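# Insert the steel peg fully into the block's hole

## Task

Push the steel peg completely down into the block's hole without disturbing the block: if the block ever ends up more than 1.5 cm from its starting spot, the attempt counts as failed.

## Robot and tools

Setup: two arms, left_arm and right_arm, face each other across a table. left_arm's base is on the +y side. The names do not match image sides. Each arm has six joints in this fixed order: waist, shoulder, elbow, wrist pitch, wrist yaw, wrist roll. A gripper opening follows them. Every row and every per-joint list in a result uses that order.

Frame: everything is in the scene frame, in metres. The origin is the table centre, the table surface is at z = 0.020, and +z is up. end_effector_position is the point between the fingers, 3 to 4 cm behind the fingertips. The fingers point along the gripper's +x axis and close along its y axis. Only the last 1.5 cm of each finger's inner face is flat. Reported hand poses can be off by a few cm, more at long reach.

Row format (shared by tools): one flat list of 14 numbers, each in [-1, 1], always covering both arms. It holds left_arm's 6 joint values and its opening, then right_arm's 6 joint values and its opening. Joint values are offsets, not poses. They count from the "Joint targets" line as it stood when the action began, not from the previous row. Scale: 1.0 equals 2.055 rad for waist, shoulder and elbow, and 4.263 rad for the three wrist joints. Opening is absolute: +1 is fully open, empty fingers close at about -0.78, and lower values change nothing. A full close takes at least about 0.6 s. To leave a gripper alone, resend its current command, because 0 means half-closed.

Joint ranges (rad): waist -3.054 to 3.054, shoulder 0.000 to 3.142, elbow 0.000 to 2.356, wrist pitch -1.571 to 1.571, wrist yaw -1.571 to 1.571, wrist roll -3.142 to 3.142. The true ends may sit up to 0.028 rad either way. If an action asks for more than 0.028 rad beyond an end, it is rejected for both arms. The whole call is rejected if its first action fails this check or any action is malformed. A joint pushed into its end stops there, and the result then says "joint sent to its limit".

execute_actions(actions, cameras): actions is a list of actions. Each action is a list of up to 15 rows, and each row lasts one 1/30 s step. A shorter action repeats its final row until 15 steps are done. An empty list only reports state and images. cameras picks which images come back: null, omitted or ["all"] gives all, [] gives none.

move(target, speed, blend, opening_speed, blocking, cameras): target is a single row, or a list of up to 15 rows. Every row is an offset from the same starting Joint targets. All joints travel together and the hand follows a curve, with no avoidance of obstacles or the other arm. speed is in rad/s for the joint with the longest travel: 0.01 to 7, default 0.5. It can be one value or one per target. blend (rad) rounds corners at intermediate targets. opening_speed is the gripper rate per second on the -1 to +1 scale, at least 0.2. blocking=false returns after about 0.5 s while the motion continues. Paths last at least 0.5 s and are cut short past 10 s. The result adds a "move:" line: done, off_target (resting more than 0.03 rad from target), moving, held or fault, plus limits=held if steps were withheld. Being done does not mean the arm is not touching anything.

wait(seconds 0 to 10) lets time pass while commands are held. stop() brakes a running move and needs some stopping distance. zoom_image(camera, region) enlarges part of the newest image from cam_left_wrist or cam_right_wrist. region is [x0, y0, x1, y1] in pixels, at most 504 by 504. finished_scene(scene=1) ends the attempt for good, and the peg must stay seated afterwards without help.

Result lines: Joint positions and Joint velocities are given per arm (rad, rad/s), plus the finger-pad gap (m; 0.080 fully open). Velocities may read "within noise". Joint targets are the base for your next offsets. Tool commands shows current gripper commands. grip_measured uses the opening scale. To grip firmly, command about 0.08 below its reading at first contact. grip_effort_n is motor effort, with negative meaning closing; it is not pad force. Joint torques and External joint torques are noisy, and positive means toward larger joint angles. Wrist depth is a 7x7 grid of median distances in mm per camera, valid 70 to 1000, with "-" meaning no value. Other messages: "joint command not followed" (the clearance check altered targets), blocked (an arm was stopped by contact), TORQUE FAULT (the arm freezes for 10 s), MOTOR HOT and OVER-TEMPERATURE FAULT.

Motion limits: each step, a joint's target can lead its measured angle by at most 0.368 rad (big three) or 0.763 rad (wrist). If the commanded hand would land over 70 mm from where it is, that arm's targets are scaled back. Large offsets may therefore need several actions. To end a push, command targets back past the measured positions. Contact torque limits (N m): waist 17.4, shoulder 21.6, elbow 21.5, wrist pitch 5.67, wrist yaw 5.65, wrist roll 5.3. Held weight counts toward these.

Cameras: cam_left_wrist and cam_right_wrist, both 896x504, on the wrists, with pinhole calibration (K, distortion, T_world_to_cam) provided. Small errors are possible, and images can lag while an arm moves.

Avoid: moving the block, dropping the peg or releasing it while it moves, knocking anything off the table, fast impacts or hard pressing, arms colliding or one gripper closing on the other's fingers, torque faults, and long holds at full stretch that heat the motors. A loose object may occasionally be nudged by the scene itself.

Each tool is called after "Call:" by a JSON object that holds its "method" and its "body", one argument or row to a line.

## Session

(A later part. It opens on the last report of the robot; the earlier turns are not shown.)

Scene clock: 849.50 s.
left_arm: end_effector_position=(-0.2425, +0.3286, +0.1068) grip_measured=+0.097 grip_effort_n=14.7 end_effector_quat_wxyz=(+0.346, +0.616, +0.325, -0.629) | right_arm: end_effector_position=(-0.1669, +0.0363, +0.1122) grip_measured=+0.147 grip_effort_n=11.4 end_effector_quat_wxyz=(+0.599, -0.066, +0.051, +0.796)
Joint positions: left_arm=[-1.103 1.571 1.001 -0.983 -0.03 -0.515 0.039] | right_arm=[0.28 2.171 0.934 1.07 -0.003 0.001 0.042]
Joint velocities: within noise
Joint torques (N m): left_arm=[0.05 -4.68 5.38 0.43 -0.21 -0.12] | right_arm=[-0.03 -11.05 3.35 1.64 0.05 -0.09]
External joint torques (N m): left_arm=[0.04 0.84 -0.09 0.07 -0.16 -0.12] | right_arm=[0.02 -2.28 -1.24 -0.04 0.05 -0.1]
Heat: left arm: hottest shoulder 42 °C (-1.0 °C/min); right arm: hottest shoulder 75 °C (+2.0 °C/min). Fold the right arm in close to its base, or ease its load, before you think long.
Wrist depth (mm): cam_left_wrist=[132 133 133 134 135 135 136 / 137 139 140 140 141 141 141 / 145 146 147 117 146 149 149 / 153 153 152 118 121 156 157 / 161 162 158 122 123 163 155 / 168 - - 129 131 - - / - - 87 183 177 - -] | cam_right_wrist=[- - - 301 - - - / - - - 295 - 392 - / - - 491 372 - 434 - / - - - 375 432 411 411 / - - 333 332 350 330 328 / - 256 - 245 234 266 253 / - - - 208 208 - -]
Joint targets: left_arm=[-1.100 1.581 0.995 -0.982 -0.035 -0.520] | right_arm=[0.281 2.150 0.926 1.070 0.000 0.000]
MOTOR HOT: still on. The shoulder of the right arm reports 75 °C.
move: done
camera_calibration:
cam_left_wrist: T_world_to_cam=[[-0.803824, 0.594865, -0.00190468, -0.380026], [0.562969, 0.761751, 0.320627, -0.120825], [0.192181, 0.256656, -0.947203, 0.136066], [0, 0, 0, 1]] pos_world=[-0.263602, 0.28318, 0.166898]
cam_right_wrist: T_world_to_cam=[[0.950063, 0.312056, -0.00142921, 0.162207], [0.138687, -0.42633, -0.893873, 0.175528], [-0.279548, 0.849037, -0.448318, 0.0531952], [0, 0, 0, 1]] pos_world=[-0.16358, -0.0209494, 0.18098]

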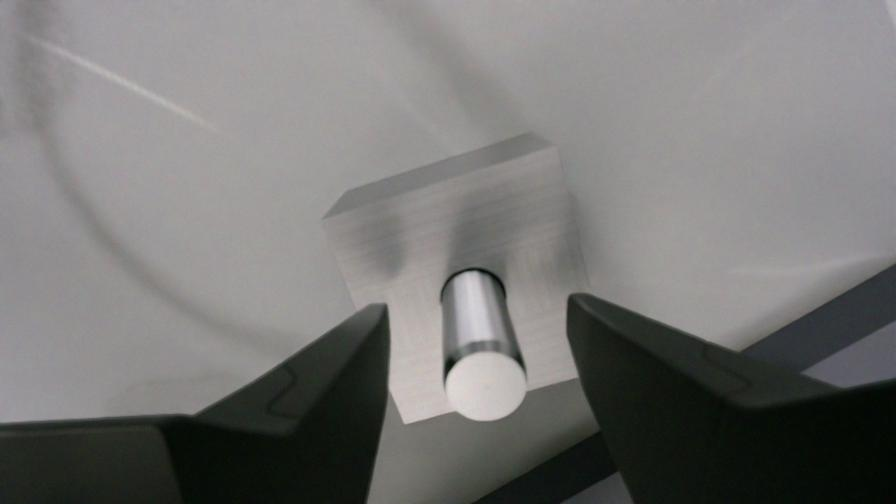

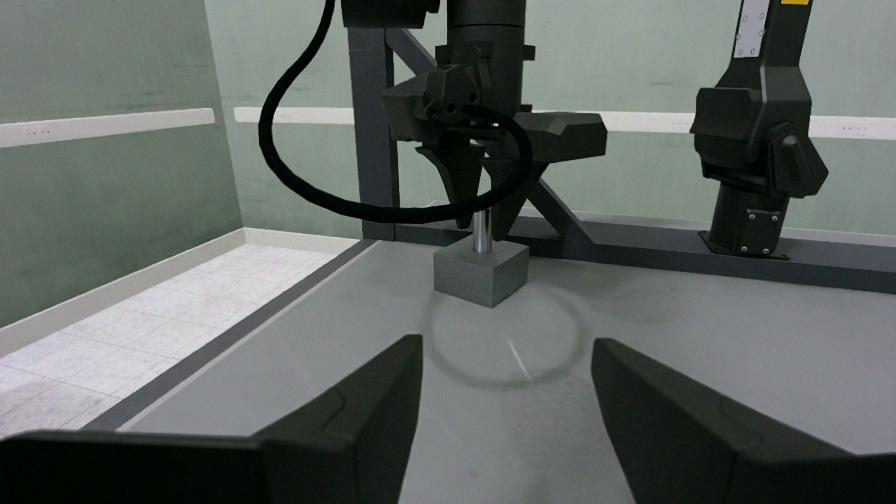

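Call:
{"method": "move", "body": {
  "target": [
    [0, -0.0161, 0.0442, -0.0291, 0, 0, 0.1, 0, 0, 0, 0, 0, 0, 0.15],
    [0, -0.0252, 0.0939, -0.0574, 0, 0, 0.1, 0, 0, 0, 0, 0, 0, 0.15]
  ],
  "speed": 0.25,
  "blend": 0.03
}}

Call:
{"method": "zoom_image", "body": {
  "camera": "cam_right_wrist",
  "region": [430, 190, 540, 310]
}}

Call:
{"method": "zoom_image", "body": {
  "camera": "cam_left_wrist",
  "region": [380, 230, 600, 430]
}}

Scene clock: 862.57 s.
left_arm: end_effector_position=(-0.2389, +0.3305, +0.1577) grip_measured=+0.098 grip_effort_n=14.7 end_effector_quat_wxyz=(+0.346, +0.628, +0.324, -0.617) | right_arm: end_effector_position=(-0.1669, +0.0363, +0.1122) grip_measured=+0.147 grip_effort_n=11.4 end_effector_quat_wxyz=(+0.599, -0.066, +0.051, +0.796)
Joint positions: left_arm=[-1.103 1.539 1.177 -1.224 -0.03 -0.515 0.039] | right_arm=[0.28 2.171 0.934 1.07 -0.003 0.001 0.042]
Joint velocities: within noise
Joint torques (N m): left_arm=[-0.12 -7.24 7.61 0.15 -0.28 -0.04] | right_arm=[-0.09 -11.38 3.16 1.72 0.12 -0.08]
External joint torques (N m): left_arm=[-0.07 -1.76 1.94 -0.16 -0.24 -0.04] | right_arm=[-0.04 -2.6 -1.43 0.03 0.11 -0.09]
Heat: left arm: hottest shoulder 42 °C (+0.0 °C/min); right arm: hottest shoulder 75 °C (+2.0 °C/min). Fold the right arm in close to its base, or ease its load, before you think long.
Wrist depth (mm): cam_left_wrist=[179 178 178 178 178 179 179 / 187 187 187 186 186 188 187 / 200 197 197 163 195 198 196 / 208 209 209 168 205 206 190 / 221 221 216 223 216 200 199 / 233 - - 233 214 - - / - - 87 226 174 - -] | cam_right_wrist=[- - - 268 265 - - / - - - 359 - 390 - / - - - - - 429 - / - - - 409 435 413 412 / - - 332 331 352 330 328 / - 256 - 245 234 265 254 / - - - 208 207 - -]
Joint targets: left_arm=[-1.100 1.529 1.188 -1.226 -0.035 -0.520] | right_arm=[0.281 2.150 0.926 1.070 0.000 0.000]
MOTOR HOT: still on. The shoulder of the right arm reports 75 °C.
move: done
camera_calibration:
cam_left_wrist: T_world_to_cam=[[-0.803541, 0.59501, -0.0168592, -0.375776], [0.55294, 0.756615, 0.348986, -0.145751], [0.220406, 0.271103, -0.936976, 0.18344], [0, 0, 0, 1]] pos_world=[-0.261791, 0.284137, 0.216408]
cam_right_wrist: T_world_to_cam=[[0.950063, 0.312056, -0.00142921, 0.162207], [0.138687, -0.42633, -0.893873, 0.175528], [-0.279548, 0.849037, -0.448318, 0.0531952], [0, 0, 0, 1]] pos_world=[-0.16358, -0.0209494, 0.18098]

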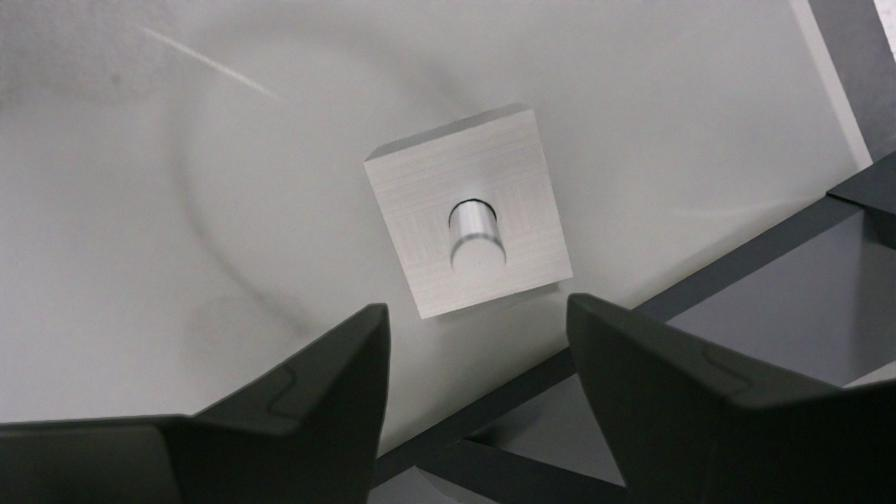

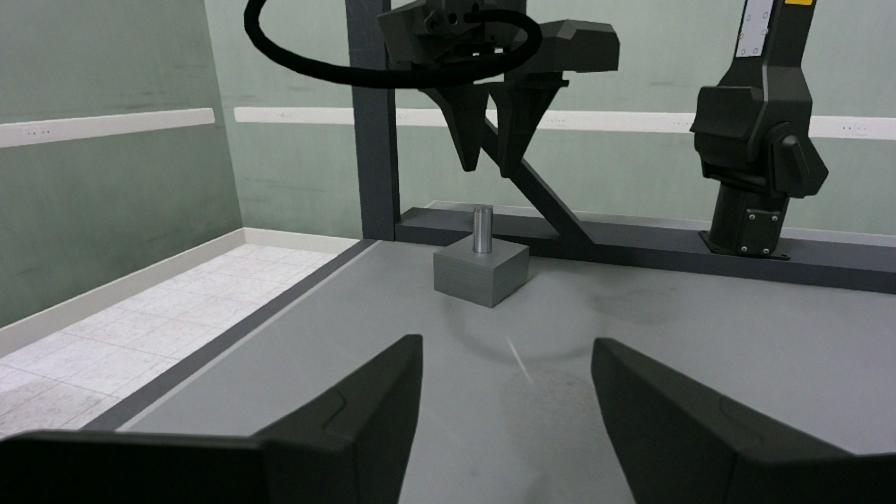

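Scaled by 4.200 from the camera's 896x504 image, which has a finer 1280x720 frame.

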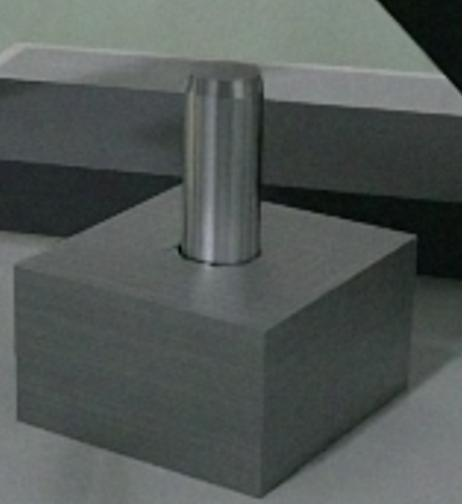

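Scaled by 2.291 from the camera's 896x504 image, which has a finer 1280x720 frame.

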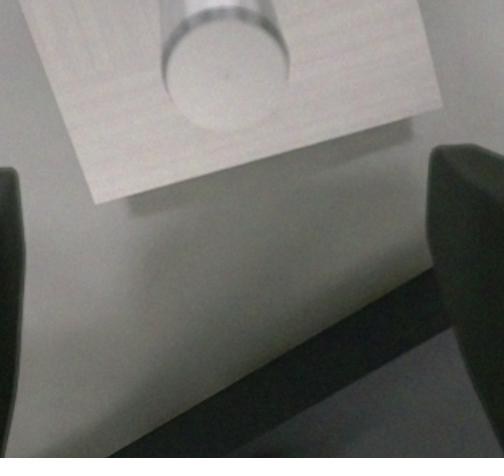

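Call:
{"method": "finished_scene", "body": {
  "scene": 1
}}

The scene is finished: the task was done.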